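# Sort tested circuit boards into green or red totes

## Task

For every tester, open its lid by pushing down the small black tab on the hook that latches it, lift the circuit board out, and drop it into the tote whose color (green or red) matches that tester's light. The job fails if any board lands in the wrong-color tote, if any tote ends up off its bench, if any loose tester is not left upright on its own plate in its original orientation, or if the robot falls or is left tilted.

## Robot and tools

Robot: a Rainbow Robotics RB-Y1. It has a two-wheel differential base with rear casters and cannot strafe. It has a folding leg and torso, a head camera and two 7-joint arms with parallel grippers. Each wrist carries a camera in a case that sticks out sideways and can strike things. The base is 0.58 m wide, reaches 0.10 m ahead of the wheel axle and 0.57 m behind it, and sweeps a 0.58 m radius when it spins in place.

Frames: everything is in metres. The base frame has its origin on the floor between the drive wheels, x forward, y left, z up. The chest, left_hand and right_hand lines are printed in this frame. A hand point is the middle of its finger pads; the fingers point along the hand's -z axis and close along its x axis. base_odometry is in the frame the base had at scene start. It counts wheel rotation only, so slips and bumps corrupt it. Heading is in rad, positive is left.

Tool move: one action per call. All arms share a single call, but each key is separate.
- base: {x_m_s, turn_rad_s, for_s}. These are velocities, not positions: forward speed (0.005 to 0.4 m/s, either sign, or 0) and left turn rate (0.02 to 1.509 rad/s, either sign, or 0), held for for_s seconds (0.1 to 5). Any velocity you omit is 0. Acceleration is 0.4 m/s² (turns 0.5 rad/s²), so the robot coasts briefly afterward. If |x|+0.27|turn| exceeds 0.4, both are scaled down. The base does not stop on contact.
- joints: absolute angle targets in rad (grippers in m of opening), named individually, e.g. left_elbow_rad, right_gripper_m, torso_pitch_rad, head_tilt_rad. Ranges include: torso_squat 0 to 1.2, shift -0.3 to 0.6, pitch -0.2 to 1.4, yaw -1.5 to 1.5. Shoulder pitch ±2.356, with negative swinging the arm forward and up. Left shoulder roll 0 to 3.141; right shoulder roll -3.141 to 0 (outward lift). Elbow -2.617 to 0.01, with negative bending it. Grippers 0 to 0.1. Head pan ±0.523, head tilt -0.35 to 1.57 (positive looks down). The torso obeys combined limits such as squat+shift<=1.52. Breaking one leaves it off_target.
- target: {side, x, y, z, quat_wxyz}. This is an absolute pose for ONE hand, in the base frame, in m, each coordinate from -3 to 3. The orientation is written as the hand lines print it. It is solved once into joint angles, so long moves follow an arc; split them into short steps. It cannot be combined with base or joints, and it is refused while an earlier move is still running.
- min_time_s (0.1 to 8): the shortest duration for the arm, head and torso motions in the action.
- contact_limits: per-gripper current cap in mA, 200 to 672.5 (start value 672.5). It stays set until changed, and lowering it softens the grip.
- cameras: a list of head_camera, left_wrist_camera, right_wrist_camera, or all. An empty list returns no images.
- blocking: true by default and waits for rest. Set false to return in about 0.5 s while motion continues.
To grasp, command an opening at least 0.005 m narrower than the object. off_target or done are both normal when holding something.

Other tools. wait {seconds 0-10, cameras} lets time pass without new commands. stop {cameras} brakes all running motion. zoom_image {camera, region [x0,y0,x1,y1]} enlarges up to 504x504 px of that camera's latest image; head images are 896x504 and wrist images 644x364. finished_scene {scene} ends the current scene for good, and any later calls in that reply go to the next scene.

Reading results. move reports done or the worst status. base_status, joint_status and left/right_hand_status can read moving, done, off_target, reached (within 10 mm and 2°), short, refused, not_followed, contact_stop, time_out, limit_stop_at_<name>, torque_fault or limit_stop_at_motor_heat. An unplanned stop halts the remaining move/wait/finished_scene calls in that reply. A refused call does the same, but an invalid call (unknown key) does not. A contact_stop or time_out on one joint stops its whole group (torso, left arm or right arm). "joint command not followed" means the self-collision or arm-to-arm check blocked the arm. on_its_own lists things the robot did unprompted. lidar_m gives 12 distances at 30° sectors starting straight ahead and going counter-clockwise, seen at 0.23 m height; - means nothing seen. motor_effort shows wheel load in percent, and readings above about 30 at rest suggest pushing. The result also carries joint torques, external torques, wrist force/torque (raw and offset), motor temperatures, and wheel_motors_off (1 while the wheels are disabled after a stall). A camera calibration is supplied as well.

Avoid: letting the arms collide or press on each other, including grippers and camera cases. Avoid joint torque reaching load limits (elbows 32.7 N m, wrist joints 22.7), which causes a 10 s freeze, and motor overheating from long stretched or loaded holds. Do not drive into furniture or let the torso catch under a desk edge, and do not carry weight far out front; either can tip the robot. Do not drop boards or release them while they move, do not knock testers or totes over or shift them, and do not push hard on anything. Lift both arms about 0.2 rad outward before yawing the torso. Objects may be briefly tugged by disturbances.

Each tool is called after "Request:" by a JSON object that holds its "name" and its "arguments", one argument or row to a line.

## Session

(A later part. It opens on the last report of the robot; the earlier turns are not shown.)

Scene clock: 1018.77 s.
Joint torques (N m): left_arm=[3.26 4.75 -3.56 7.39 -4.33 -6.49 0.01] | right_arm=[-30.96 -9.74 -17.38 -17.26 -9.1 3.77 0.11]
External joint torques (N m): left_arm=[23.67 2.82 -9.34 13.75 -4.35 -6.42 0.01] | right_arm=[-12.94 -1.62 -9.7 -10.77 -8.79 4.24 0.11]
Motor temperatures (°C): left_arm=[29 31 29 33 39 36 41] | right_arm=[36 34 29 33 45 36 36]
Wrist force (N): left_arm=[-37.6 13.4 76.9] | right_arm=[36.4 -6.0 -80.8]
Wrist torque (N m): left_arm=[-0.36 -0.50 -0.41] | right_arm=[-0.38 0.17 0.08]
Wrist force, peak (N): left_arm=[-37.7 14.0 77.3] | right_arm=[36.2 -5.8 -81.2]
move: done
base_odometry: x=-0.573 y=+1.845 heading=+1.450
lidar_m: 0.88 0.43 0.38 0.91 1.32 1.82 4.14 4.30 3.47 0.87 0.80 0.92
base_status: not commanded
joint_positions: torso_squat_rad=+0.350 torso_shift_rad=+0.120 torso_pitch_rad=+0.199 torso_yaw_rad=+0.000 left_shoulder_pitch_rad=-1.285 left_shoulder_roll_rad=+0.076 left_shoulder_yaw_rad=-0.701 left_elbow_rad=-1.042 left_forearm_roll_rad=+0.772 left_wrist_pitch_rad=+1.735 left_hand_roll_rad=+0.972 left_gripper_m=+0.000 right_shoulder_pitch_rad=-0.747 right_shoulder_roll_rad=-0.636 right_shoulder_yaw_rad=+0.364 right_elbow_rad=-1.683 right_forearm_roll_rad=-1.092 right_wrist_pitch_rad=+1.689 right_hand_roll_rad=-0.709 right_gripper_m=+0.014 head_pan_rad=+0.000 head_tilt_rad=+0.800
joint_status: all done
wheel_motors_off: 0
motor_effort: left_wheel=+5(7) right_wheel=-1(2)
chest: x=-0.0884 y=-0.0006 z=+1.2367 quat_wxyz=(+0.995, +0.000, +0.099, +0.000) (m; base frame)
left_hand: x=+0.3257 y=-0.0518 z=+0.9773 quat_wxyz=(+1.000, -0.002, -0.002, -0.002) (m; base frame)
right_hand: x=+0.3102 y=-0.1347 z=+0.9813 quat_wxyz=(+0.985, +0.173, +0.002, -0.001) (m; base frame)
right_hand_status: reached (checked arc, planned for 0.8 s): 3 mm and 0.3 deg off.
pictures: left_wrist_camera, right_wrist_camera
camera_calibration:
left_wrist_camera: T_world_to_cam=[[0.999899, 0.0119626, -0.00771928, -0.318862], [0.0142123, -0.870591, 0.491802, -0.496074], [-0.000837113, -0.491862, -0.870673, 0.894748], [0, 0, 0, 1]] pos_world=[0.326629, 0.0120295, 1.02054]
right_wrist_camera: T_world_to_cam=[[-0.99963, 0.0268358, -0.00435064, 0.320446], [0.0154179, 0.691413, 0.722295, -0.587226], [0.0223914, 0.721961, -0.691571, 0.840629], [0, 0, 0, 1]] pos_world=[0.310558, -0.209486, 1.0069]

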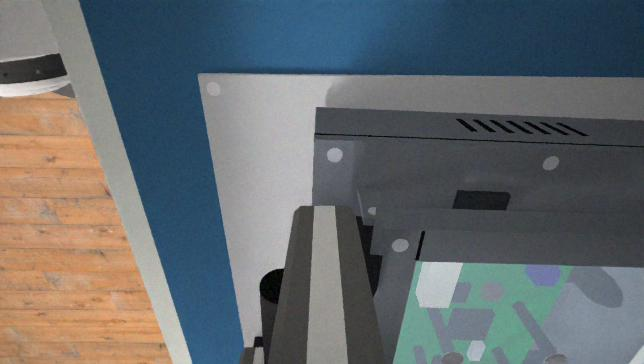

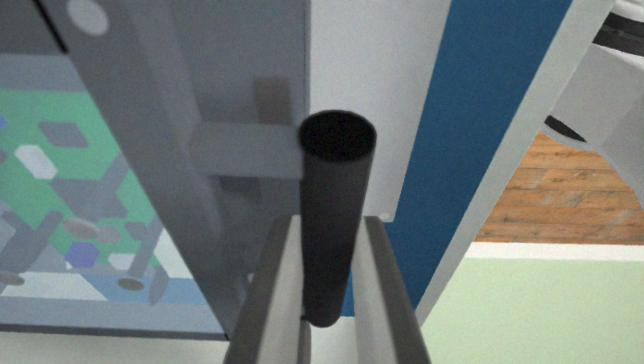

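Request:
{"name": "move", "arguments": {
  "target": {"side":"left","x":0.325,"y":-0.050,"z":0.981,"quat_wxyz":[1,0,0,0]},
  "cameras": []
}}

Request:
{"name": "move", "arguments": {
  "target": {"side":"right","x":0.3115,"y":-0.134,"z":0.988,"quat_wxyz":[0.985,0.174,0,0]},
  "min_time_s": 0.8,
  "cameras": ["right_wrist_camera","left_wrist_camera"]
}}

Scene clock: 1040.07 s.
Joint torques (N m): left_arm=[-12.55 4.8 1.84 -1.42 -0.87 -0.65 0.08] | right_arm=[-25.68 -8.2 -13.08 -11.79 -3.77 -0.56 0.26]
External joint torques (N m): left_arm=[7.88 2.79 -3.98 4.91 -0.9 -0.59 0.08] | right_arm=[-7.66 -0.08 -5.41 -5.31 -3.46 -0.1 0.25]
Motor temperatures (°C): left_arm=[29 31 29 33 39 36 41] | right_arm=[37 34 29 34 48 37 36]
Wrist force (N): left_arm=[-8.9 -0.6 6.7] | right_arm=[9.4 -0.6 -39.0]
Wrist torque (N m): left_arm=[-0.21 -0.58 -0.29] | right_arm=[-0.34 0.71 -0.09]
Wrist force, peak (N): left_arm=[-37.6 13.7 77.1] | right_arm=[36.3 -6.0 -81.2]
move: done
base_odometry: x=-0.573 y=+1.845 heading=+1.449
lidar_m: 0.88 0.43 0.37 0.90 1.32 1.82 4.14 4.30 3.48 0.85 0.80 0.93
base_status: not commanded
joint_positions: torso_squat_rad=+0.350 torso_shift_rad=+0.120 torso_pitch_rad=+0.200 torso_yaw_rad=+0.000 left_shoulder_pitch_rad=-1.290 left_shoulder_roll_rad=+0.080 left_shoulder_yaw_rad=-0.696 left_elbow_rad=-1.052 left_forearm_roll_rad=+0.777 left_wrist_pitch_rad=+1.751 left_hand_roll_rad=+0.977 left_gripper_m=+0.000 right_shoulder_pitch_rad=-0.748 right_shoulder_roll_rad=-0.636 right_shoulder_yaw_rad=+0.363 right_elbow_rad=-1.684 right_forearm_roll_rad=-1.093 right_wrist_pitch_rad=+1.691 right_hand_roll_rad=-0.709 right_gripper_m=+0.014 head_pan_rad=+0.000 head_tilt_rad=+0.800
joint_status: all done
wheel_motors_off: 0
motor_effort: left_wheel=+1(7) right_wheel=+1(2)
chest: x=-0.0878 y=-0.0008 z=+1.2366 quat_wxyz=(+0.995, +0.001, +0.100, +0.000) (m; base frame)
left_hand: x=+0.3255 y=-0.0512 z=+0.9815 quat_wxyz=(+1.000, -0.001, +0.000, -0.001) (m; base frame)
left_hand_status: reached (checked arc, planned for 0.1 s): 1 mm and 0.1 deg off.
right_hand: x=+0.3107 y=-0.1347 z=+0.9818 quat_wxyz=(+0.985, +0.173, +0.002, -0.001) (m; base frame)
pictures: none
No camera images: "cameras" was empty.

Scene clock: 1041.20 s.
Joint torques (N m): left_arm=[-12.03 4.92 1.75 -0.83 -2.47 -2.89 0.12] | right_arm=[-26.9 -7.66 -13.91 -14.63 -6.85 1.34 -0.09]
External joint torques (N m): left_arm=[8.39 2.91 -4.07 5.5 -2.5 -2.83 0.12] | right_arm=[-8.85 0.49 -6.21 -8.2 -6.54 1.81 -0.09]
Motor temperatures (°C): left_arm=[29 31 29 33 39 36 41] | right_arm=[37 34 29 34 48 37 36]
Wrist force (N): left_arm=[-21.3 4.9 22.9] | right_arm=[23.9 -3.5 -54.5]
Wrist torque (N m): left_arm=[-0.23 -0.49 -0.36] | right_arm=[-0.62 0.60 0.20]
Wrist force, peak (N): left_arm=[-21.6 4.7 23.5] | right_arm=[23.7 -3.9 -54.8]
move: done
base_odometry: x=-0.573 y=+1.845 heading=+1.449
lidar_m: 0.88 0.42 0.38 0.91 1.32 1.82 4.14 4.30 3.49 0.86 0.81 0.92
base_status: not commanded
joint_positions: torso_squat_rad=+0.350 torso_shift_rad=+0.120 torso_pitch_rad=+0.200 torso_yaw_rad=+0.000 left_shoulder_pitch_rad=-1.290 left_shoulder_roll_rad=+0.080 left_shoulder_yaw_rad=-0.696 left_elbow_rad=-1.052 left_forearm_roll_rad=+0.778 left_wrist_pitch_rad=+1.751 left_hand_roll_rad=+0.977 left_gripper_m=+0.000 right_shoulder_pitch_rad=-0.754 right_shoulder_roll_rad=-0.639 right_shoulder_yaw_rad=+0.359 right_elbow_rad=-1.692 right_forearm_roll_rad=-1.098 right_wrist_pitch_rad=+1.700 right_hand_roll_rad=-0.718 right_gripper_m=+0.014 head_pan_rad=+0.000 head_tilt_rad=+0.800
joint_status: all done
wheel_motors_off: 0
motor_effort: left_wheel=+1(3) right_wheel=+1(3)
chest: x=-0.0878 y=-0.0008 z=+1.2366 quat_wxyz=(+0.995, +0.001, +0.100, +0.000) (m; base frame)
left_hand: x=+0.3254 y=-0.0512 z=+0.9815 quat_wxyz=(+1.000, -0.001, +0.000, -0.001) (m; base frame)
right_hand: x=+0.3109 y=-0.1348 z=+0.9861 quat_wxyz=(+0.985, +0.173, +0.001, -0.001) (m; base frame)
right_hand_status: reached (checked arc, planned for 0.8 s): 2 mm and 0.3 deg off.
pictures: left_wrist_camera, right_wrist_camera
camera_calibration:
left_wrist_camera: T_world_to_cam=[[0.999832, 0.0133838, -0.0124843, -0.313751], [0.0177829, -0.871759, 0.489611, -0.496717], [-0.00433047, -0.489751, -0.871851, 0.901096], [0, 0, 0, 1]] pos_world=[0.326433, 0.0124941, 1.0249]
right_wrist_camera: T_world_to_cam=[[-0.99963, 0.0265955, -0.00572885, 0.322503], [0.0142514, 0.691281, 0.722446, -0.590472], [0.023174, 0.722097, -0.691404, 0.84365], [0, 0, 0, 1]] pos_world=[0.311248, -0.209592, 1.01173]

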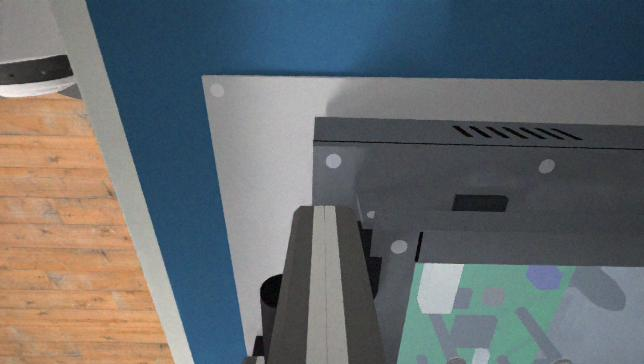

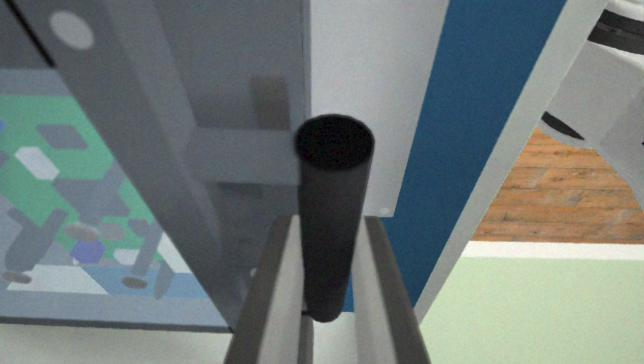

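Request:
{"name": "move", "arguments": {
  "target": {"side":"left","x":0.325,"y":-0.049,"z":0.987,"quat_wxyz":[1,0,0,0]},
  "cameras": []
}}

Request:
{"name": "move", "arguments": {
  "target": {"side":"right","x":0.312,"y":-0.134,"z":0.996,"quat_wxyz":[0.985,0.174,0,0]},
  "min_time_s": 0.8,
  "cameras": ["right_wrist_camera","left_wrist_camera"]
}}

Scene clock: 1048.13 s.
Joint torques (N m): left_arm=[-17.06 2.72 5.09 -4.62 0.1 -0.38 0.26] | right_arm=[-24.06 -6.52 -11.38 -10.35 -2.69 -1.8 0.52]
External joint torques (N m): left_arm=[3.38 0.62 -0.82 1.68 0.07 -0.33 0.26] | right_arm=[-6 1.64 -3.68 -3.93 -2.39 -1.32 0.5]
Motor temperatures (°C): left_arm=[29 31 29 33 39 36 41] | right_arm=[37 34 29 35 48 37 36]
Wrist force (N): left_arm=[-2.8 0.8 -7.8] | right_arm=[2.7 -0.2 -25.9]
Wrist torque (N m): left_arm=[-0.04 -0.53 -0.21] | right_arm=[-0.22 0.79 -0.30]
Wrist force, peak (N): left_arm=[-21.7 5.0 23.2] | right_arm=[23.8 -3.7 -54.7]
move: done
base_odometry: x=-0.573 y=+1.845 heading=+1.449
lidar_m: 0.89 0.42 0.38 0.92 1.32 1.82 4.13 4.30 3.49 0.86 0.80 0.92
base_status: not commanded
joint_positions: torso_squat_rad=+0.350 torso_shift_rad=+0.120 torso_pitch_rad=+0.200 torso_yaw_rad=+0.000 left_shoulder_pitch_rad=-1.292 left_shoulder_roll_rad=+0.089 left_shoulder_yaw_rad=-0.691 left_elbow_rad=-1.074 left_forearm_roll_rad=+0.783 left_wrist_pitch_rad=+1.770 left_hand_roll_rad=+0.985 left_gripper_m=+0.000 right_shoulder_pitch_rad=-0.754 right_shoulder_roll_rad=-0.639 right_shoulder_yaw_rad=+0.359 right_elbow_rad=-1.693 right_forearm_roll_rad=-1.099 right_wrist_pitch_rad=+1.701 right_hand_roll_rad=-0.718 right_gripper_m=+0.014 head_pan_rad=+0.000 head_tilt_rad=+0.800
joint_status: all done
wheel_motors_off: 0
motor_effort: left_wheel=+0(2) right_wheel=+2(3)
chest: x=-0.0877 y=-0.0008 z=+1.2366 quat_wxyz=(+0.995, +0.001, +0.100, +0.000) (m; base frame)
left_hand: x=+0.3252 y=-0.0493 z=+0.9872 quat_wxyz=(+1.000, +0.000, +0.000, +0.000) (m; base frame)
left_hand_status: reached (checked arc, planned for 0.2 s): 0 mm and 0.0 deg off.
right_hand: x=+0.3110 y=-0.1347 z=+0.9868 quat_wxyz=(+0.985, +0.173, +0.001, -0.001) (m; base frame)
pictures: none
No camera images: "cameras" was empty.

Scene clock: 1049.27 s.
Joint torques (N m): left_arm=[-13.01 2.58 4.1 -2.33 -1.38 -2.89 0.23] | right_arm=[-27.97 -6.68 -14.49 -14.32 -6.24 -0.15 -0.05]
External joint torques (N m): left_arm=[7.43 0.47 -1.82 3.96 -1.41 -2.83 0.23] | right_arm=[-9.81 1.54 -6.76 -7.99 -5.94 0.33 -0.06]
Motor temperatures (°C): left_arm=[29 31 29 33 39 36 41] | right_arm=[37 34 29 35 48 36 36]
Wrist force (N): left_arm=[-16.9 7.4 18.5] | right_arm=[18.7 -5.9 -50.2]
Wrist torque (N m): left_arm=[-0.06 -0.41 -0.30] | right_arm=[-0.65 0.76 0.26]
Wrist force, peak (N): left_arm=[-17.1 7.5 19.2] | right_arm=[18.8 -5.7 -50.8]
move: done
base_odometry: x=-0.573 y=+1.845 heading=+1.449
lidar_m: 0.89 0.43 0.39 0.92 1.32 1.82 4.14 4.30 3.49 0.86 0.81 0.93
base_status: not commanded
joint_positions: torso_squat_rad=+0.350 torso_shift_rad=+0.120 torso_pitch_rad=+0.200 torso_yaw_rad=+0.000 left_shoulder_pitch_rad=-1.293 left_shoulder_roll_rad=+0.089 left_shoulder_yaw_rad=-0.691 left_elbow_rad=-1.074 left_forearm_roll_rad=+0.783 left_wrist_pitch_rad=+1.771 left_hand_roll_rad=+0.985 left_gripper_m=+0.000 right_shoulder_pitch_rad=-0.766 right_shoulder_roll_rad=-0.644 right_shoulder_yaw_rad=+0.352 right_elbow_rad=-1.702 right_forearm_roll_rad=-1.109 right_wrist_pitch_rad=+1.718 right_hand_roll_rad=-0.730 right_gripper_m=+0.014 head_pan_rad=+0.000 head_tilt_rad=+0.800
joint_status: all done
wheel_motors_off: 0
motor_effort: left_wheel=+2(3) right_wheel=+2(3)
chest: x=-0.0877 y=-0.0008 z=+1.2366 quat_wxyz=(+0.995, +0.001, +0.100, +0.000) (m; base frame)
left_hand: x=+0.3253 y=-0.0495 z=+0.9877 quat_wxyz=(+1.000, +0.000, +0.000, -0.001) (m; base frame)
right_hand: x=+0.3113 y=-0.1349 z=+0.9940 quat_wxyz=(+0.985, +0.173, +0.002, -0.001) (m; base frame)
right_hand_status: reached (checked arc, planned for 0.8 s): 2 mm and 0.3 deg off.
pictures: left_wrist_camera, right_wrist_camera
camera_calibration:
left_wrist_camera: T_world_to_cam=[[0.999831, 0.0142444, -0.011624, -0.314379], [0.0181087, -0.872246, 0.488732, -0.497481], [-0.0031773, -0.48886, -0.872357, 0.907482], [0, 0, 0, 1]] pos_world=[0.326218, 0.014184, 1.03113]
right_wrist_camera: T_world_to_cam=[[-0.999637, 0.0263974, -0.00541685, 0.322634], [0.014349, 0.691569, 0.722168, -0.595775], [0.0228095, 0.721828, -0.691697, 0.849489], [0, 0, 0, 1]] pos_world=[0.311689, -0.209682, 1.01959]

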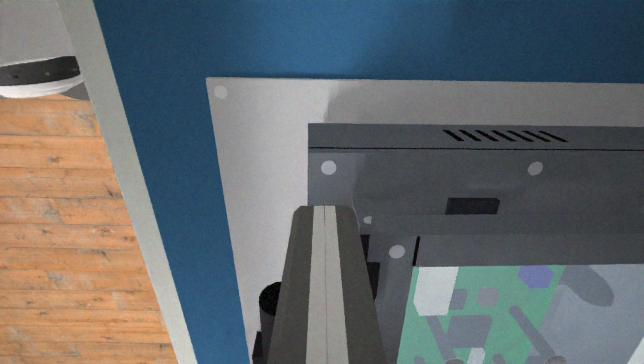

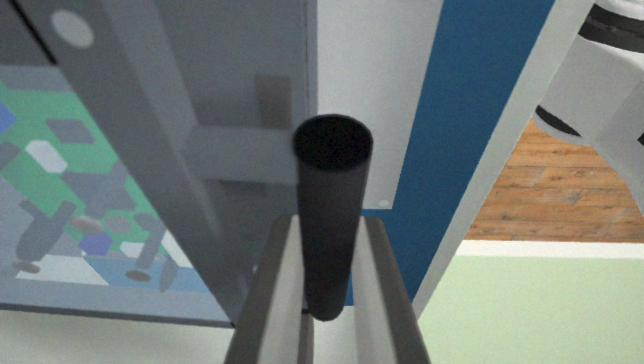

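Request:
{"name": "move", "arguments": {
  "cameras": ["head_camera"]
}}

Request:
{"name": "zoom_image", "arguments": {
  "camera": "head_camera",
  "region": [440, 260, 700, 420]
}}

Scene clock: 1058.53 s.
Joint torques (N m): left_arm=[-13.41 2.65 4.08 -2.33 -1.32 -2.93 0.25] | right_arm=[-28.07 -6.77 -14.63 -14.33 -6.18 -0.13 -0.1]
External joint torques (N m): left_arm=[7.03 0.55 -1.83 3.96 -1.35 -2.88 0.25] | right_arm=[-9.92 1.46 -6.89 -8 -5.88 0.35 -0.1]
Motor temperatures (°C): left_arm=[29 31 29 33 38 36 41] | right_arm=[37 34 29 35 48 36 36]
Wrist force (N): left_arm=[-16.8 7.9 18.7] | right_arm=[18.6 -5.9 -50.4]
Wrist torque (N m): left_arm=[-0.14 -0.40 -0.31] | right_arm=[-0.65 0.76 0.26]
Wrist force, peak (N): left_arm=[-17.1 7.4 18.7] | right_arm=[18.7 -5.7 -50.6]
base_odometry: x=-0.573 y=+1.845 heading=+1.449
lidar_m: 0.88 0.42 0.38 0.91 1.33 1.83 4.14 4.30 3.49 0.86 0.80 0.93
base_status: not commanded
joint_positions: torso_squat_rad=+0.350 torso_shift_rad=+0.120 torso_pitch_rad=+0.200 torso_yaw_rad=+0.000 left_shoulder_pitch_rad=-1.293 left_shoulder_roll_rad=+0.089 left_shoulder_yaw_rad=-0.690 left_elbow_rad=-1.074 left_forearm_roll_rad=+0.783 left_wrist_pitch_rad=+1.771 left_hand_roll_rad=+0.985 left_gripper_m=+0.000 right_shoulder_pitch_rad=-0.766 right_shoulder_roll_rad=-0.644 right_shoulder_yaw_rad=+0.352 right_elbow_rad=-1.702 right_forearm_roll_rad=-1.109 right_wrist_pitch_rad=+1.718 right_hand_roll_rad=-0.730 right_gripper_m=+0.014 head_pan_rad=+0.000 head_tilt_rad=+0.800
joint_status: all done
wheel_motors_off: 0
motor_effort: left_wheel=+1(3) right_wheel=+2(3)
chest: x=-0.0877 y=-0.0008 z=+1.2366 quat_wxyz=(+0.995, +0.001, +0.100, +0.000) (m; base frame)
left_hand: x=+0.3253 y=-0.0495 z=+0.9877 quat_wxyz=(+1.000, +0.000, +0.000, -0.001) (m; base frame)
right_hand: x=+0.3113 y=-0.1349 z=+0.9940 quat_wxyz=(+0.985, +0.173, +0.002, -0.001) (m; base frame)
right_hand_status: reached (checked arc, planned for 0.8 s): 2 mm and 0.3 deg off.
pictures: head_camera
camera_calibration:
head_camera: T_world_to_cam=[[0.0330613, -0.998755, 0.0373634, -0.055097], [-0.818852, -0.0485028, -0.571952, 0.854206], [0.573052, -0.0116856, -0.819436, 1.12442], [0, 0, 0, 1]] pos_world=[0.056938, -0.00045738, 1.41201]

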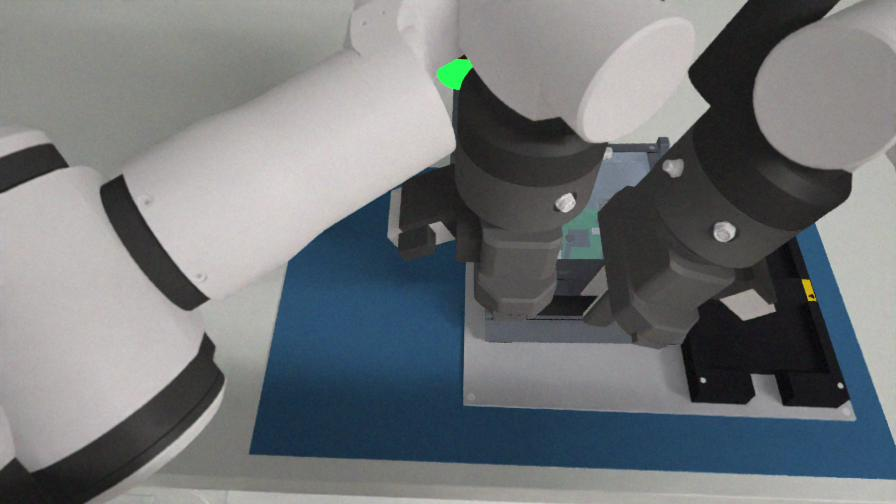

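Scaled by 1.938 from the camera's 896x504 image, which has a finer 1280x720 frame.

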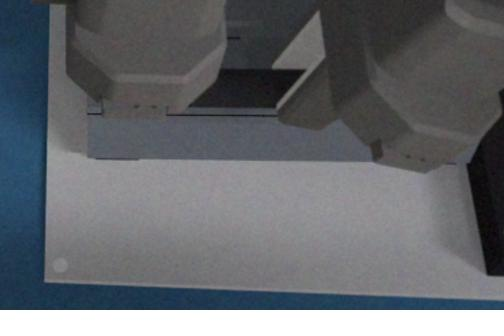

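Request:
{"name": "move", "arguments": {
  "target": {"side":"right","x":0.3105,"y":-0.134,"z":0.979,"quat_wxyz":[0.985,0.174,0,0]},
  "min_time_s": 0.8,
  "cameras": []
}}

Request:
{"name": "move", "arguments": {
  "target": {"side":"left","x":0.313,"y":-0.047,"z":0.995,"quat_wxyz":[1,0,0,0]},
  "cameras": ["left_wrist_camera"]
}}

Request:
{"name": "move", "arguments": {
  "target": {"side":"left","x":0.313,"y":-0.049,"z":0.977,"quat_wxyz":[1,0,0,0]},
  "cameras": []
}}

Request:
{"name": "move", "arguments": {
  "target": {"side":"left","x":0.313,"y":-0.049,"z":0.971,"quat_wxyz":[1,0,0,0]},
  "cameras": ["left_wrist_camera","head_camera"]
}}

Request:
{"name": "zoom_image", "arguments": {
  "camera": "left_wrist_camera",
  "region": [230, 120, 430, 310]
}}

Scene clock: 1083.13 s.
Joint torques (N m): left_arm=[-18.88 2.67 4.9 -4.8 -0.22 -0.53 0.3] | right_arm=[-18.66 -4.12 -7.43 -6.42 -0.47 -2 1.04]
External joint torques (N m): left_arm=[1.56 0.58 -1.01 1.5 -0.25 -0.48 0.3] | right_arm=[-0.76 3.97 0.24 0.09 -0.17 -1.52 1.04]
Motor temperatures (°C): left_arm=[29 31 29 33 38 35 41] | right_arm=[38 34 29 35 48 36 36]
Wrist force (N): left_arm=[-5.3 0.2 -11.5] | right_arm=[-4.3 3.7 -14.5]
Wrist torque (N m): left_arm=[-0.05 -0.46 -0.24] | right_arm=[0.37 0.27 -0.09]
Wrist force, peak (N): left_arm=[-16.9 7.6 18.8] | right_arm=[18.8 -6.0 -50.7]
move: done
base_odometry: x=-0.573 y=+1.845 heading=+1.449
lidar_m: 0.88 0.42 0.38 0.92 1.33 1.83 4.14 4.29 3.49 0.86 0.80 0.93
base_status: not commanded
joint_positions: torso_squat_rad=+0.350 torso_shift_rad=+0.120 torso_pitch_rad=+0.200 torso_yaw_rad=+0.000 left_shoulder_pitch_rad=-1.291 left_shoulder_roll_rad=+0.089 left_shoulder_yaw_rad=-0.691 left_elbow_rad=-1.074 left_forearm_roll_rad=+0.783 left_wrist_pitch_rad=+1.770 left_hand_roll_rad=+0.985 left_gripper_m=+0.000 right_shoulder_pitch_rad=-0.740 right_shoulder_roll_rad=-0.636 right_shoulder_yaw_rad=+0.365 right_elbow_rad=-1.690 right_forearm_roll_rad=-1.087 right_wrist_pitch_rad=+1.684 right_hand_roll_rad=-0.707 right_gripper_m=+0.014 head_pan_rad=+0.000 head_tilt_rad=+0.800
joint_status: all done
wheel_motors_off: 0
motor_effort: left_wheel=+1(3) right_wheel=+2(3)
chest: x=-0.0878 y=-0.0008 z=+1.2366 quat_wxyz=(+0.995, +0.001, +0.100, +0.000) (m; base frame)
left_hand: x=+0.3250 y=-0.0492 z=+0.9871 quat_wxyz=(+1.000, +0.000, +0.000, +0.000) (m; base frame)
right_hand: x=+0.3097 y=-0.1349 z=+0.9794 quat_wxyz=(+0.985, +0.173, +0.000, +0.000) (m; base frame)
right_hand_status: reached (checked arc, planned for 0.8 s): 1 mm and 0.1 deg off.
pictures: none
No camera images: "cameras" was empty.

Scene clock: 1083.90 s.
Joint torques (N m): left_arm=[-18.18 2.75 5.36 -5.76 0.29 0.01 0.17] | right_arm=[-19.07 -4.35 -7.57 -7.11 -1.03 -1.72 0.97]
External joint torques (N m): left_arm=[1.86 0.95 -0.83 0.49 0.25 0.06 0.17] | right_arm=[-1.16 3.74 0.1 -0.6 -0.73 -1.25 0.96]
Motor temperatures (°C): left_arm=[29 31 29 33 38 35 41] | right_arm=[38 34 29 35 48 36 36]
Wrist force (N): left_arm=[-2.8 0.1 -10.8] | right_arm=[-2.5 3.2 -17.1]
Wrist torque (N m): left_arm=[-0.05 -0.56 -0.22] | right_arm=[0.37 0.21 -0.06]
Wrist force, peak (N): left_arm=[-5.5 0.4 -11.2] | right_arm=[-0.7 4.1 -18.0]
move: done
base_odometry: x=-0.573 y=+1.845 heading=+1.449
lidar_m: 0.89 0.43 0.38 0.91 1.33 1.83 4.14 4.30 3.49 0.86 0.81 0.92
base_status: not commanded
joint_positions: torso_squat_rad=+0.350 torso_shift_rad=+0.120 torso_pitch_rad=+0.200 torso_yaw_rad=+0.000 left_shoulder_pitch_rad=-1.267 left_shoulder_roll_rad=+0.106 left_shoulder_yaw_rad=-0.692 left_elbow_rad=-1.167 left_forearm_roll_rad=+0.790 left_wrist_pitch_rad=+1.823 left_hand_roll_rad=+1.028 left_gripper_m=+0.000 right_shoulder_pitch_rad=-0.740 right_shoulder_roll_rad=-0.636 right_shoulder_yaw_rad=+0.365 right_elbow_rad=-1.689 right_forearm_roll_rad=-1.087 right_wrist_pitch_rad=+1.684 right_hand_roll_rad=-0.707 right_gripper_m=+0.014 head_pan_rad=+0.000 head_tilt_rad=+0.800
joint_status: all done
wheel_motors_off: 0
motor_effort: left_wheel=+2(2) right_wheel=+3(4)
chest: x=-0.0879 y=-0.0008 z=+1.2366 quat_wxyz=(+0.995, +0.001, +0.100, +0.000) (m; base frame)
left_hand: x=+0.3136 y=-0.0470 z=+0.9945 quat_wxyz=(+1.000, +0.002, +0.002, -0.001) (m; base frame)
left_hand_status: reached (checked arc, planned for 0.4 s): 1 mm and 0.3 deg off.
right_hand: x=+0.3097 y=-0.1349 z=+0.9793 quat_wxyz=(+0.985, +0.173, +0.000, -0.001) (m; base frame)
pictures: left_wrist_camera
camera_calibration:
left_wrist_camera: T_world_to_cam=[[0.999765, 0.0143085, -0.0162862, -0.297973], [0.0204129, -0.874296, 0.484963, -0.495499], [-0.00729984, -0.485182, -0.874383, 0.918082], [0, 0, 0, 1]] pos_world=[0.31472, 0.0164874, 1.0382]

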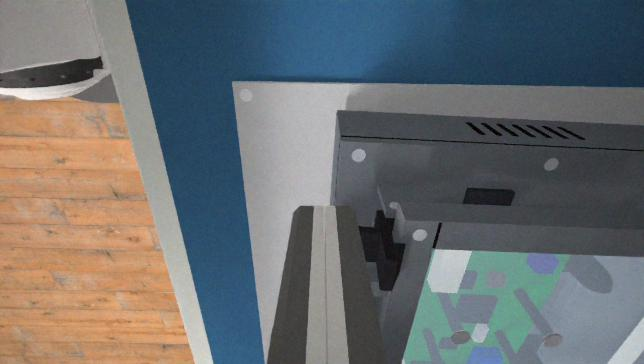

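Scene clock: 1084.57 s.
Joint torques (N m): left_arm=[-18.35 0.07 5.18 -5.73 0.44 -0.58 -0.05] | right_arm=[-16.46 -2.84 -5.17 -6.12 -1.34 -2.28 0.96]
External joint torques (N m): left_arm=[1.55 -1.37 -0.89 0.64 0.4 -0.52 -0.05] | right_arm=[1.47 5.26 2.51 0.39 -1.04 -1.81 0.95]
Motor temperatures (°C): left_arm=[29 31 29 33 38 35 41] | right_arm=[38 34 29 35 47 36 36]
Wrist force (N): left_arm=[-3.3 2.4 -6.6] | right_arm=[-3.5 0.4 4.9]
Wrist torque (N m): left_arm=[-0.04 -0.54 -0.23] | right_arm=[0.10 0.58 -0.06]
Wrist force, peak (N): left_arm=[-2.4 7.5 -9.0] | right_arm=[-2.1 -1.1 -19.7]
move: done
base_odometry: x=-0.573 y=+1.845 heading=+1.449
lidar_m: 0.89 0.43 0.38 0.92 1.33 1.83 4.13 4.30 3.48 0.82 0.80 0.93
base_status: not commanded
joint_positions: torso_squat_rad=+0.350 torso_shift_rad=+0.120 torso_pitch_rad=+0.199 torso_yaw_rad=+0.000 left_shoulder_pitch_rad=-1.242 left_shoulder_roll_rad=+0.096 left_shoulder_yaw_rad=-0.712 left_elbow_rad=-1.142 left_forearm_roll_rad=+0.770 left_wrist_pitch_rad=+1.776 left_hand_roll_rad=+1.019 left_gripper_m=+0.000 right_shoulder_pitch_rad=-0.740 right_shoulder_roll_rad=-0.636 right_shoulder_yaw_rad=+0.365 right_elbow_rad=-1.690 right_forearm_roll_rad=-1.087 right_wrist_pitch_rad=+1.684 right_hand_roll_rad=-0.707 right_gripper_m=+0.014 head_pan_rad=+0.000 head_tilt_rad=+0.800
joint_status: all done
wheel_motors_off: 0
motor_effort: left_wheel=-2(2) right_wheel=+5(5)
chest: x=-0.0881 y=-0.0008 z=+1.2366 quat_wxyz=(+0.995, +0.001, +0.100, +0.000) (m; base frame)
left_hand: x=+0.3130 y=-0.0489 z=+0.9774 quat_wxyz=(+1.000, +0.000, +0.000, +0.000) (m; base frame)
left_hand_status: reached (checked arc, planned for 0.2 s): 0 mm and 0.1 deg off.
right_hand: x=+0.3099 y=-0.1351 z=+0.9800 quat_wxyz=(+0.985, +0.173, -0.001, -0.001) (m; base frame)
pictures: none
No camera images: "cameras" was empty.

Scene clock: 1085.10 s.
Joint torques (N m): left_arm=[-19.02 -2.33 5.4 -6.94 1.48 -2.12 -0.03] | right_arm=[-16.42 -1.9 -5.02 -5.97 -1.47 -2.91 0.89]
External joint torques (N m): left_arm=[0.86 -3.68 -0.61 -0.55 1.45 -2.07 -0.03] | right_arm=[1.5 6.21 2.66 0.53 -1.17 -2.43 0.89]
Motor temperatures (°C): left_arm=[29 31 29 33 38 35 41] | right_arm=[38 34 29 35 47 36 36]
Wrist force (N): left_arm=[-1.6 9.9 -10.1] | right_arm=[-3.5 -0.9 5.2]
Wrist torque (N m): left_arm=[0.20 -0.59 -0.16] | right_arm=[0.05 0.62 -0.06]
Wrist force, peak (N): left_arm=[-2.6 14.8 -6.1] | right_arm=[-6.7 -1.6 9.2]
move: done
base_odometry: x=-0.573 y=+1.845 heading=+1.449
lidar_m: 0.89 0.42 0.38 0.92 1.33 1.83 4.14 4.31 3.49 0.83 0.81 0.93
base_status: not commanded
joint_positions: torso_squat_rad=+0.350 torso_shift_rad=+0.120 torso_pitch_rad=+0.199 torso_yaw_rad=+0.000 left_shoulder_pitch_rad=-1.235 left_shoulder_roll_rad=+0.093 left_shoulder_yaw_rad=-0.718 left_elbow_rad=-1.129 left_forearm_roll_rad=+0.764 left_wrist_pitch_rad=+1.761 left_hand_roll_rad=+1.013 left_gripper_m=+0.000 right_shoulder_pitch_rad=-0.740 right_shoulder_roll_rad=-0.637 right_shoulder_yaw_rad=+0.365 right_elbow_rad=-1.690 right_forearm_roll_rad=-1.087 right_wrist_pitch_rad=+1.684 right_hand_roll_rad=-0.707 right_gripper_m=+0.014 head_pan_rad=+0.000 head_tilt_rad=+0.800
joint_status: all done
wheel_motors_off: 0
motor_effort: left_wheel=-1(2) right_wheel=+4(6)
chest: x=-0.0882 y=-0.0008 z=+1.2366 quat_wxyz=(+0.995, +0.000, +0.100, +0.000) (m; base frame)
left_hand: x=+0.3132 y=-0.0482 z=+0.9711 quat_wxyz=(+1.000, +0.001, +0.000, +0.001) (m; base frame)
left_hand_status: reached (checked arc, planned for 0.1 s): 1 mm and 0.1 deg off.
right_hand: x=+0.3099 y=-0.1352 z=+0.9801 quat_wxyz=(+0.985, +0.173, -0.001, -0.001) (m; base frame)
pictures: head_camera, left_wrist_camera
camera_calibration:
head_camera: T_world_to_cam=[[0.03282, -0.998757, 0.0375086, -0.0552599], [-0.818391, -0.0483979, -0.57262, 0.8547], [0.573724, -0.0119033, -0.818962, 1.12423], [0, 0, 0, 1]] pos_world=[0.0562945, -0.00044339, 1.41219]
left_wrist_camera: T_world_to_cam=[[0.99979, 0.0166032, -0.0119793, -0.302076], [0.020337, -0.872859, 0.487549, -0.487652], [-0.00236138, -0.48769, -0.873013, 0.89407], [0, 0, 0, 1]] pos_world=[0.314042, 0.015393, 1.01467]

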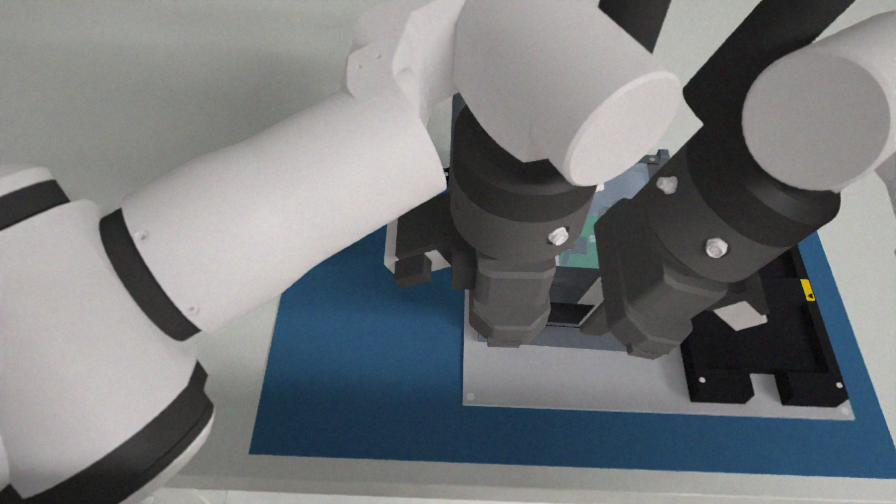

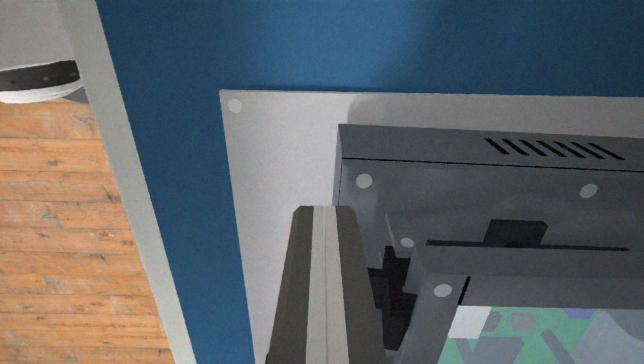

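Scaled by 2.520 from the camera's 644x364 image, which has a finer 920x520 frame.

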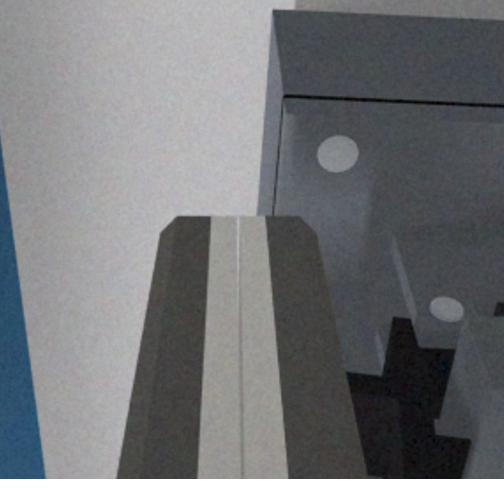

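Request:
{"name": "move", "arguments": {
  "target": {"side":"left","x":0.313,"y":-0.045,"z":0.995,"quat_wxyz":[1,0,0,0]},
  "cameras": []
}}

Request:
{"name": "move", "arguments": {
  "target": {"side":"left","x":0.322,"y":-0.051,"z":0.991,"quat_wxyz":[1,0,0,0]},
  "cameras": ["left_wrist_camera"]
}}

Request:
{"name": "move", "arguments": {
  "target": {"side":"left","x":0.322,"y":-0.051,"z":0.978,"quat_wxyz":[1,0,0,0]},
  "cameras": []
}}

Request:
{"name": "move", "arguments": {
  "target": {"side":"left","x":0.322,"y":-0.051,"z":0.973,"quat_wxyz":[1,0,0,0]},
  "cameras": ["left_wrist_camera"]
}}

Request:
{"name": "zoom_image", "arguments": {
  "camera": "left_wrist_camera",
  "region": [230, 120, 430, 310]
}}

Scene clock: 1113.53 s.
Joint torques (N m): left_arm=[-18.64 2.53 6.65 -5.85 0.3 -0.21 0.27] | right_arm=[-16.33 -2.03 -4.71 -5.56 -1.13 -2.54 1.02]
External joint torques (N m): left_arm=[1.35 0.76 0.39 0.39 0.26 -0.16 0.27] | right_arm=[1.6 6.07 2.97 0.94 -0.83 -2.06 1.02]
Motor temperatures (°C): left_arm=[30 31 29 33 38 35 41] | right_arm=[37 34 29 34 46 36 36]
Wrist force (N): left_arm=[-2.6 0.2 -10.8] | right_arm=[-3.8 2.1 4.4]
Wrist torque (N m): left_arm=[-0.05 -0.51 -0.24] | right_arm=[0.11 0.58 -0.04]
Wrist force, peak (N): left_arm=[-2.1 11.5 -9.3] | right_arm=[-4.8 -0.2 6.5]
move: done
base_odometry: x=-0.573 y=+1.845 heading=+1.449
lidar_m: 0.88 0.42 0.37 0.91 1.32 1.82 4.14 4.30 3.49 0.83 0.80 0.93
base_status: not commanded
joint_positions: torso_squat_rad=+0.350 torso_shift_rad=+0.120 torso_pitch_rad=+0.199 torso_yaw_rad=+0.000 left_shoulder_pitch_rad=-1.257 left_shoulder_roll_rad=+0.115 left_shoulder_yaw_rad=-0.692 left_elbow_rad=-1.188 left_forearm_roll_rad=+0.789 left_wrist_pitch_rad=+1.826 left_hand_roll_rad=+1.033 left_gripper_m=+0.000 right_shoulder_pitch_rad=-0.740 right_shoulder_roll_rad=-0.637 right_shoulder_yaw_rad=+0.365 right_elbow_rad=-1.690 right_forearm_roll_rad=-1.087 right_wrist_pitch_rad=+1.684 right_hand_roll_rad=-0.707 right_gripper_m=+0.014 head_pan_rad=+0.000 head_tilt_rad=+0.800
joint_status: all done
wheel_motors_off: 0
motor_effort: left_wheel=+0(1) right_wheel=+6(7)
chest: x=-0.0882 y=-0.0008 z=+1.2366 quat_wxyz=(+0.995, +0.000, +0.100, +0.000) (m; base frame)
left_hand: x=+0.3130 y=-0.0451 z=+0.9950 quat_wxyz=(+1.000, +0.000, +0.000, +0.000) (m; base frame)
left_hand_status: reached (checked arc, planned for 0.3 s): 0 mm and 0.0 deg off.
right_hand: x=+0.3099 y=-0.1352 z=+0.9801 quat_wxyz=(+0.985, +0.173, -0.001, -0.001) (m; base frame)
pictures: none
No camera images: "cameras" was empty.

Scene clock: 1114.40 s.
Joint torques (N m): left_arm=[-19.29 1.4 6.6 -5.31 0.21 -0.13 -0.05] | right_arm=[-16.19 -1.93 -5 -5.53 -0.78 -2.46 0.87]
External joint torques (N m): left_arm=[1.07 -0.65 0.63 0.97 0.18 -0.08 -0.05] | right_arm=[1.73 6.17 2.68 0.97 -0.48 -1.99 0.86]
Motor temperatures (°C): left_arm=[30 31 29 33 38 35 41] | right_arm=[37 34 29 34 46 36 36]
Wrist force (N): left_arm=[-2.8 0.2 -10.8] | right_arm=[-3.7 2.5 3.7]
Wrist torque (N m): left_arm=[-0.07 -0.53 -0.22] | right_arm=[0.13 0.60 -0.05]
Wrist force, peak (N): left_arm=[-3.3 0.7 -11.5] | right_arm=[-5.6 0.3 7.7]
move: done
base_odometry: x=-0.573 y=+1.845 heading=+1.449
lidar_m: 0.88 0.43 0.37 0.91 1.33 1.82 4.15 4.30 3.49 0.84 0.81 0.93
base_status: not commanded
joint_positions: torso_squat_rad=+0.350 torso_shift_rad=+0.120 torso_pitch_rad=+0.199 torso_yaw_rad=+0.000 left_shoulder_pitch_rad=-1.292 left_shoulder_roll_rad=+0.089 left_shoulder_yaw_rad=-0.690 left_elbow_rad=-1.092 left_forearm_roll_rad=+0.785 left_wrist_pitch_rad=+1.784 left_hand_roll_rad=+0.998 left_gripper_m=+0.000 right_shoulder_pitch_rad=-0.740 right_shoulder_roll_rad=-0.637 right_shoulder_yaw_rad=+0.365 right_elbow_rad=-1.690 right_forearm_roll_rad=-1.087 right_wrist_pitch_rad=+1.684 right_hand_roll_rad=-0.707 right_gripper_m=+0.014 head_pan_rad=+0.000 head_tilt_rad=+0.800
joint_status: all done
wheel_motors_off: 0
motor_effort: left_wheel=-1(2) right_wheel=+6(8)
chest: x=-0.0882 y=-0.0008 z=+1.2366 quat_wxyz=(+0.995, +0.001, +0.100, +0.000) (m; base frame)
left_hand: x=+0.3220 y=-0.0510 z=+0.9910 quat_wxyz=(+1.000, +0.000, +0.000, +0.000) (m; base frame)
left_hand_status: reached (checked arc, planned for 0.4 s): 0 mm and 0.0 deg off.
right_hand: x=+0.3099 y=-0.1352 z=+0.9802 quat_wxyz=(+0.985, +0.173, -0.001, -0.001) (m; base frame)
pictures: left_wrist_camera
camera_calibration:
left_wrist_camera: T_world_to_cam=[[0.999808, 0.015458, -0.012054, -0.310565], [0.0193766, -0.872392, 0.488424, -0.500467], [-0.00296579, -0.488563, -0.872523, 0.909773], [0, 0, 0, 1]] pos_world=[0.322901, 0.0126797, 1.03449]

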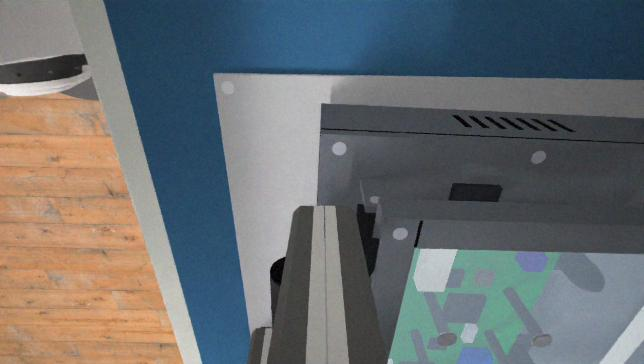

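Scene clock: 1114.93 s.
Joint torques (N m): left_arm=[-17.85 1.29 5.17 -5.05 0.09 -0.21 -0.07] | right_arm=[-16.14 -1.99 -4.85 -5.44 -1.02 -2.34 0.92]
External joint torques (N m): left_arm=[2.42 -0.53 -0.71 1.3 0.05 -0.16 -0.07] | right_arm=[1.79 6.11 2.83 1.06 -0.72 -1.86 0.92]
Motor temperatures (°C): left_arm=[30 31 29 33 38 35 41] | right_arm=[37 34 29 34 46 36 36]
Wrist force (N): left_arm=[-2.7 0.6 -5.4] | right_arm=[-2.4 1.9 3.3]
Wrist torque (N m): left_arm=[-0.08 -0.54 -0.21] | right_arm=[0.14 0.59 -0.05]
Wrist force, peak (N): left_arm=[-2.6 0.9 -11.6] | right_arm=[-5.2 3.1 6.8]
move: done
base_odometry: x=-0.573 y=+1.845 heading=+1.449
lidar_m: 0.88 0.42 0.38 0.92 1.32 1.83 4.14 4.30 3.48 0.83 0.80 0.93
base_status: not commanded
joint_positions: torso_squat_rad=+0.350 torso_shift_rad=+0.120 torso_pitch_rad=+0.199 torso_yaw_rad=+0.000 left_shoulder_pitch_rad=-1.274 left_shoulder_roll_rad=+0.083 left_shoulder_yaw_rad=-0.703 left_elbow_rad=-1.073 left_forearm_roll_rad=+0.773 left_wrist_pitch_rad=+1.754 left_hand_roll_rad=+0.989 left_gripper_m=+0.000 right_shoulder_pitch_rad=-0.740 right_shoulder_roll_rad=-0.637 right_shoulder_yaw_rad=+0.365 right_elbow_rad=-1.690 right_forearm_roll_rad=-1.087 right_wrist_pitch_rad=+1.684 right_hand_roll_rad=-0.707 right_gripper_m=+0.014 head_pan_rad=+0.000 head_tilt_rad=+0.800
joint_status: all done
wheel_motors_off: 0
motor_effort: left_wheel=+0(3) right_wheel=+6(8)
chest: x=-0.0882 y=-0.0008 z=+1.2366 quat_wxyz=(+0.995, +0.001, +0.099, +0.000) (m; base frame)
left_hand: x=+0.3217 y=-0.0507 z=+0.9787 quat_wxyz=(+1.000, +0.000, +0.000, +0.000) (m; base frame)
left_hand_status: reached (checked arc, planned for 0.2 s): 1 mm and 0.1 deg off.
right_hand: x=+0.3099 y=-0.1352 z=+0.9802 quat_wxyz=(+0.985, +0.173, -0.001, +0.000) (m; base frame)
pictures: none
No camera images: "cameras" was empty.

Scene clock: 1115.50 s.
Joint torques (N m): left_arm=[-9.59 5.24 1.31 1.46 -4.05 -5.7 0] | right_arm=[-14.11 -1.3 -2.96 -6.13 -3.08 -0.54 0.98]
External joint torques (N m): left_arm=[10.68 3.47 -4.51 7.82 -4.09 -5.64 0] | right_arm=[3.85 6.82 4.72 0.37 -2.78 -0.06 0.98]
Motor temperatures (°C): left_arm=[30 31 29 33 38 35 41] | right_arm=[37 34 29 34 46 36 36]
Wrist force (N): left_arm=[-31.2 10.2 35.1] | right_arm=[8.6 0.5 0.9]
Wrist torque (N m): left_arm=[-0.08 -0.21 -0.37] | right_arm=[-0.01 0.48 -0.09]
Wrist force, peak (N): left_arm=[-39.0 14.1 45.9] | right_arm=[15.7 -0.4 -1.4]
move: done
base_odometry: x=-0.573 y=+1.845 heading=+1.449
lidar_m: 0.89 0.43 0.38 0.90 1.32 1.82 4.14 4.30 3.49 0.83 0.80 0.92
base_status: not commanded
joint_positions: torso_squat_rad=+0.350 torso_shift_rad=+0.119 torso_pitch_rad=+0.198 torso_yaw_rad=+0.000 left_shoulder_pitch_rad=-1.272 left_shoulder_roll_rad=+0.077 left_shoulder_yaw_rad=-0.707 left_elbow_rad=-1.060 left_forearm_roll_rad=+0.770 left_wrist_pitch_rad=+1.740 left_hand_roll_rad=+0.983 left_gripper_m=+0.000 right_shoulder_pitch_rad=-0.741 right_shoulder_roll_rad=-0.637 right_shoulder_yaw_rad=+0.364 right_elbow_rad=-1.690 right_forearm_roll_rad=-1.087 right_wrist_pitch_rad=+1.684 right_hand_roll_rad=-0.707 right_gripper_m=+0.014 head_pan_rad=+0.000 head_tilt_rad=+0.800
joint_status: all done
wheel_motors_off: 0
motor_effort: left_wheel=+3(6) right_wheel=+11(11)
chest: x=-0.0891 y=-0.0007 z=+1.2367 quat_wxyz=(+0.995, +0.000, +0.099, +0.000) (m; base frame)
left_hand: x=+0.3214 y=-0.0519 z=+0.9752 quat_wxyz=(+1.000, -0.001, -0.001, -0.001) (m; base frame)
left_hand_status: reached (checked arc, planned for 0.1 s): 3 mm and 0.2 deg off.
right_hand: x=+0.3099 y=-0.1352 z=+0.9812 quat_wxyz=(+0.985, +0.173, -0.002, -0.001) (m; base frame)
pictures: left_wrist_camera
camera_calibration:
left_wrist_camera: T_world_to_cam=[[0.999865, 0.0132301, -0.00975652, -0.312453], [0.0163145, -0.871411, 0.490282, -0.494355], [-0.00201547, -0.490375, -0.871509, 0.894157], [0, 0, 0, 1]] pos_world=[0.322278, 0.0118192, 1.01859]

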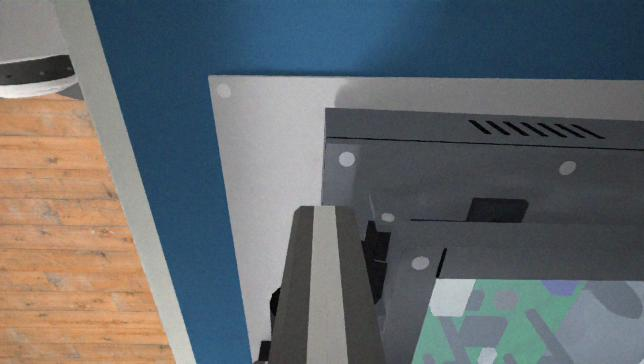

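Scaled by 2.520 from the camera's 644x364 image, which has a finer 920x520 frame.

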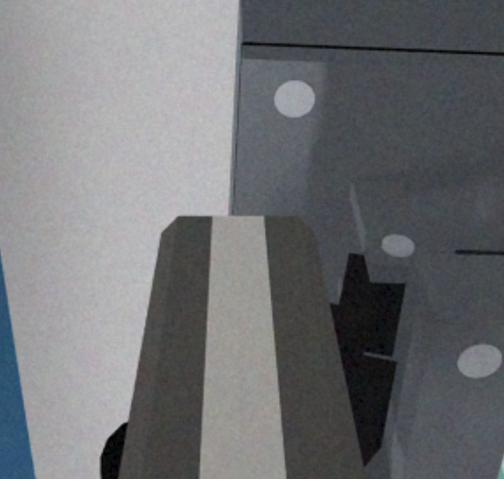

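Request:
{"name": "move", "arguments": {
  "target": {"side":"right","x":0.3115,"y":-0.134,"z":0.992,"quat_wxyz":[0.985,0.174,0,0]},
  "min_time_s": 0.8,
  "cameras": ["left_wrist_camera","head_camera"]
}}

Request:
{"name": "zoom_image", "arguments": {
  "camera": "head_camera",
  "region": [440, 260, 700, 420]
}}

Request:
{"name": "zoom_image", "arguments": {
  "camera": "left_wrist_camera",
  "region": [230, 120, 430, 310]
}}

Scene clock: 1121.40 s.
Joint torques (N m): left_arm=[-9.41 5.18 1.21 1.22 -3.96 -5.86 0.05] | right_arm=[-22.72 -3.73 -9.46 -9.71 -2.99 -2.77 0.42]
External joint torques (N m): left_arm=[10.85 3.41 -4.62 7.59 -3.99 -5.8 0.05] | right_arm=[-4.53 4.47 -1.73 -3.33 -2.69 -2.29 0.42]
Motor temperatures (°C): left_arm=[30 31 29 33 38 35 41] | right_arm=[36 34 29 34 46 36 36]
Wrist force (N): left_arm=[-33.0 10.9 39.4] | right_arm=[1.1 -3.2 -14.7]
Wrist torque (N m): left_arm=[-0.10 -0.28 -0.40] | right_arm=[-0.35 0.99 -0.23]
Wrist force, peak (N): left_arm=[-33.3 12.0 40.7] | right_arm=[1.0 -3.5 -15.1]
move: done
base_odometry: x=-0.573 y=+1.845 heading=+1.449
lidar_m: 0.88 0.42 0.38 0.91 1.32 1.82 4.14 4.30 3.49 0.82 0.80 0.92
base_status: not commanded
joint_positions: torso_squat_rad=+0.350 torso_shift_rad=+0.119 torso_pitch_rad=+0.198 torso_yaw_rad=+0.000 left_shoulder_pitch_rad=-1.272 left_shoulder_roll_rad=+0.077 left_shoulder_yaw_rad=-0.707 left_elbow_rad=-1.060 left_forearm_roll_rad=+0.770 left_wrist_pitch_rad=+1.740 left_hand_roll_rad=+0.983 left_gripper_m=+0.000 right_shoulder_pitch_rad=-0.762 right_shoulder_roll_rad=-0.640 right_shoulder_yaw_rad=+0.355 right_elbow_rad=-1.691 right_forearm_roll_rad=-1.104 right_wrist_pitch_rad=+1.708 right_hand_roll_rad=-0.720 right_gripper_m=+0.014 head_pan_rad=+0.000 head_tilt_rad=+0.800
joint_status: all done
wheel_motors_off: 0
motor_effort: left_wheel=+5(5) right_wheel=+10(11)
chest: x=-0.0891 y=-0.0007 z=+1.2367 quat_wxyz=(+0.995, +0.000, +0.099, +0.000) (m; base frame)
left_hand: x=+0.3214 y=-0.0519 z=+0.9753 quat_wxyz=(+1.000, -0.001, -0.001, -0.001) (m; base frame)
right_hand: x=+0.3113 y=-0.1350 z=+0.9910 quat_wxyz=(+0.985, +0.173, +0.001, -0.001) (m; base frame)
right_hand_status: reached (checked arc, planned for 0.8 s): 1 mm and 0.2 deg off.
pictures: head_camera, left_wrist_camera
camera_calibration:
head_camera: T_world_to_cam=[[0.0327872, -0.998753, 0.0376615, -0.0553686], [-0.817546, -0.0484764, -0.573819, 0.855585], [0.574929, -0.0119761, -0.818116, 1.12389], [0, 0, 0, 1]] pos_world=[0.0551381, -0.000364064, 1.41251]
left_wrist_camera: T_world_to_cam=[[0.999865, 0.0131942, -0.00975017, -0.312455], [0.0162801, -0.871414, 0.490279, -0.494362], [-0.0020276, -0.490371, -0.871511, 0.894176], [0, 0, 0, 1]] pos_world=[0.322274, 0.0118067, 1.01861]

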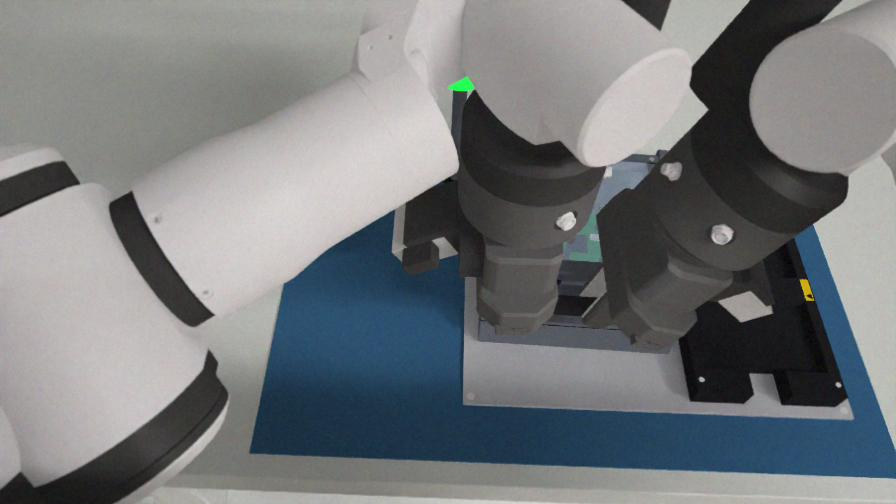

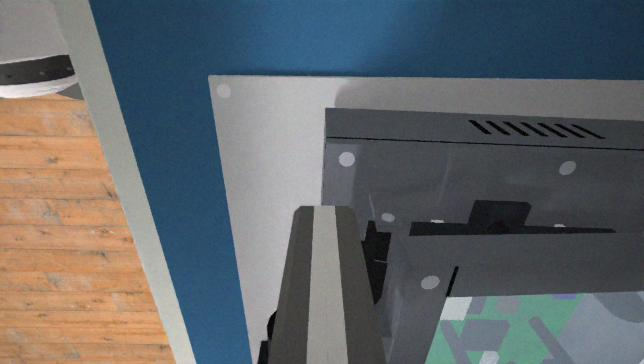

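Scaled by 1.938 from the camera's 896x504 image, which has a finer 1280x720 frame.

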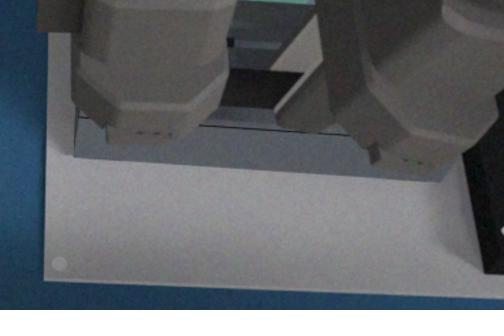

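Scaled by 2.520 from the camera's 644x364 image, which has a finer 920x520 frame.

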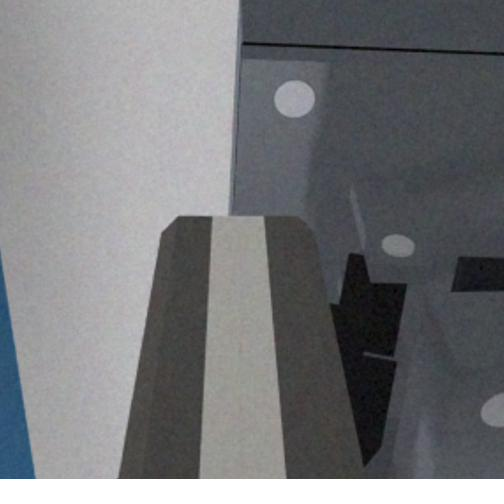

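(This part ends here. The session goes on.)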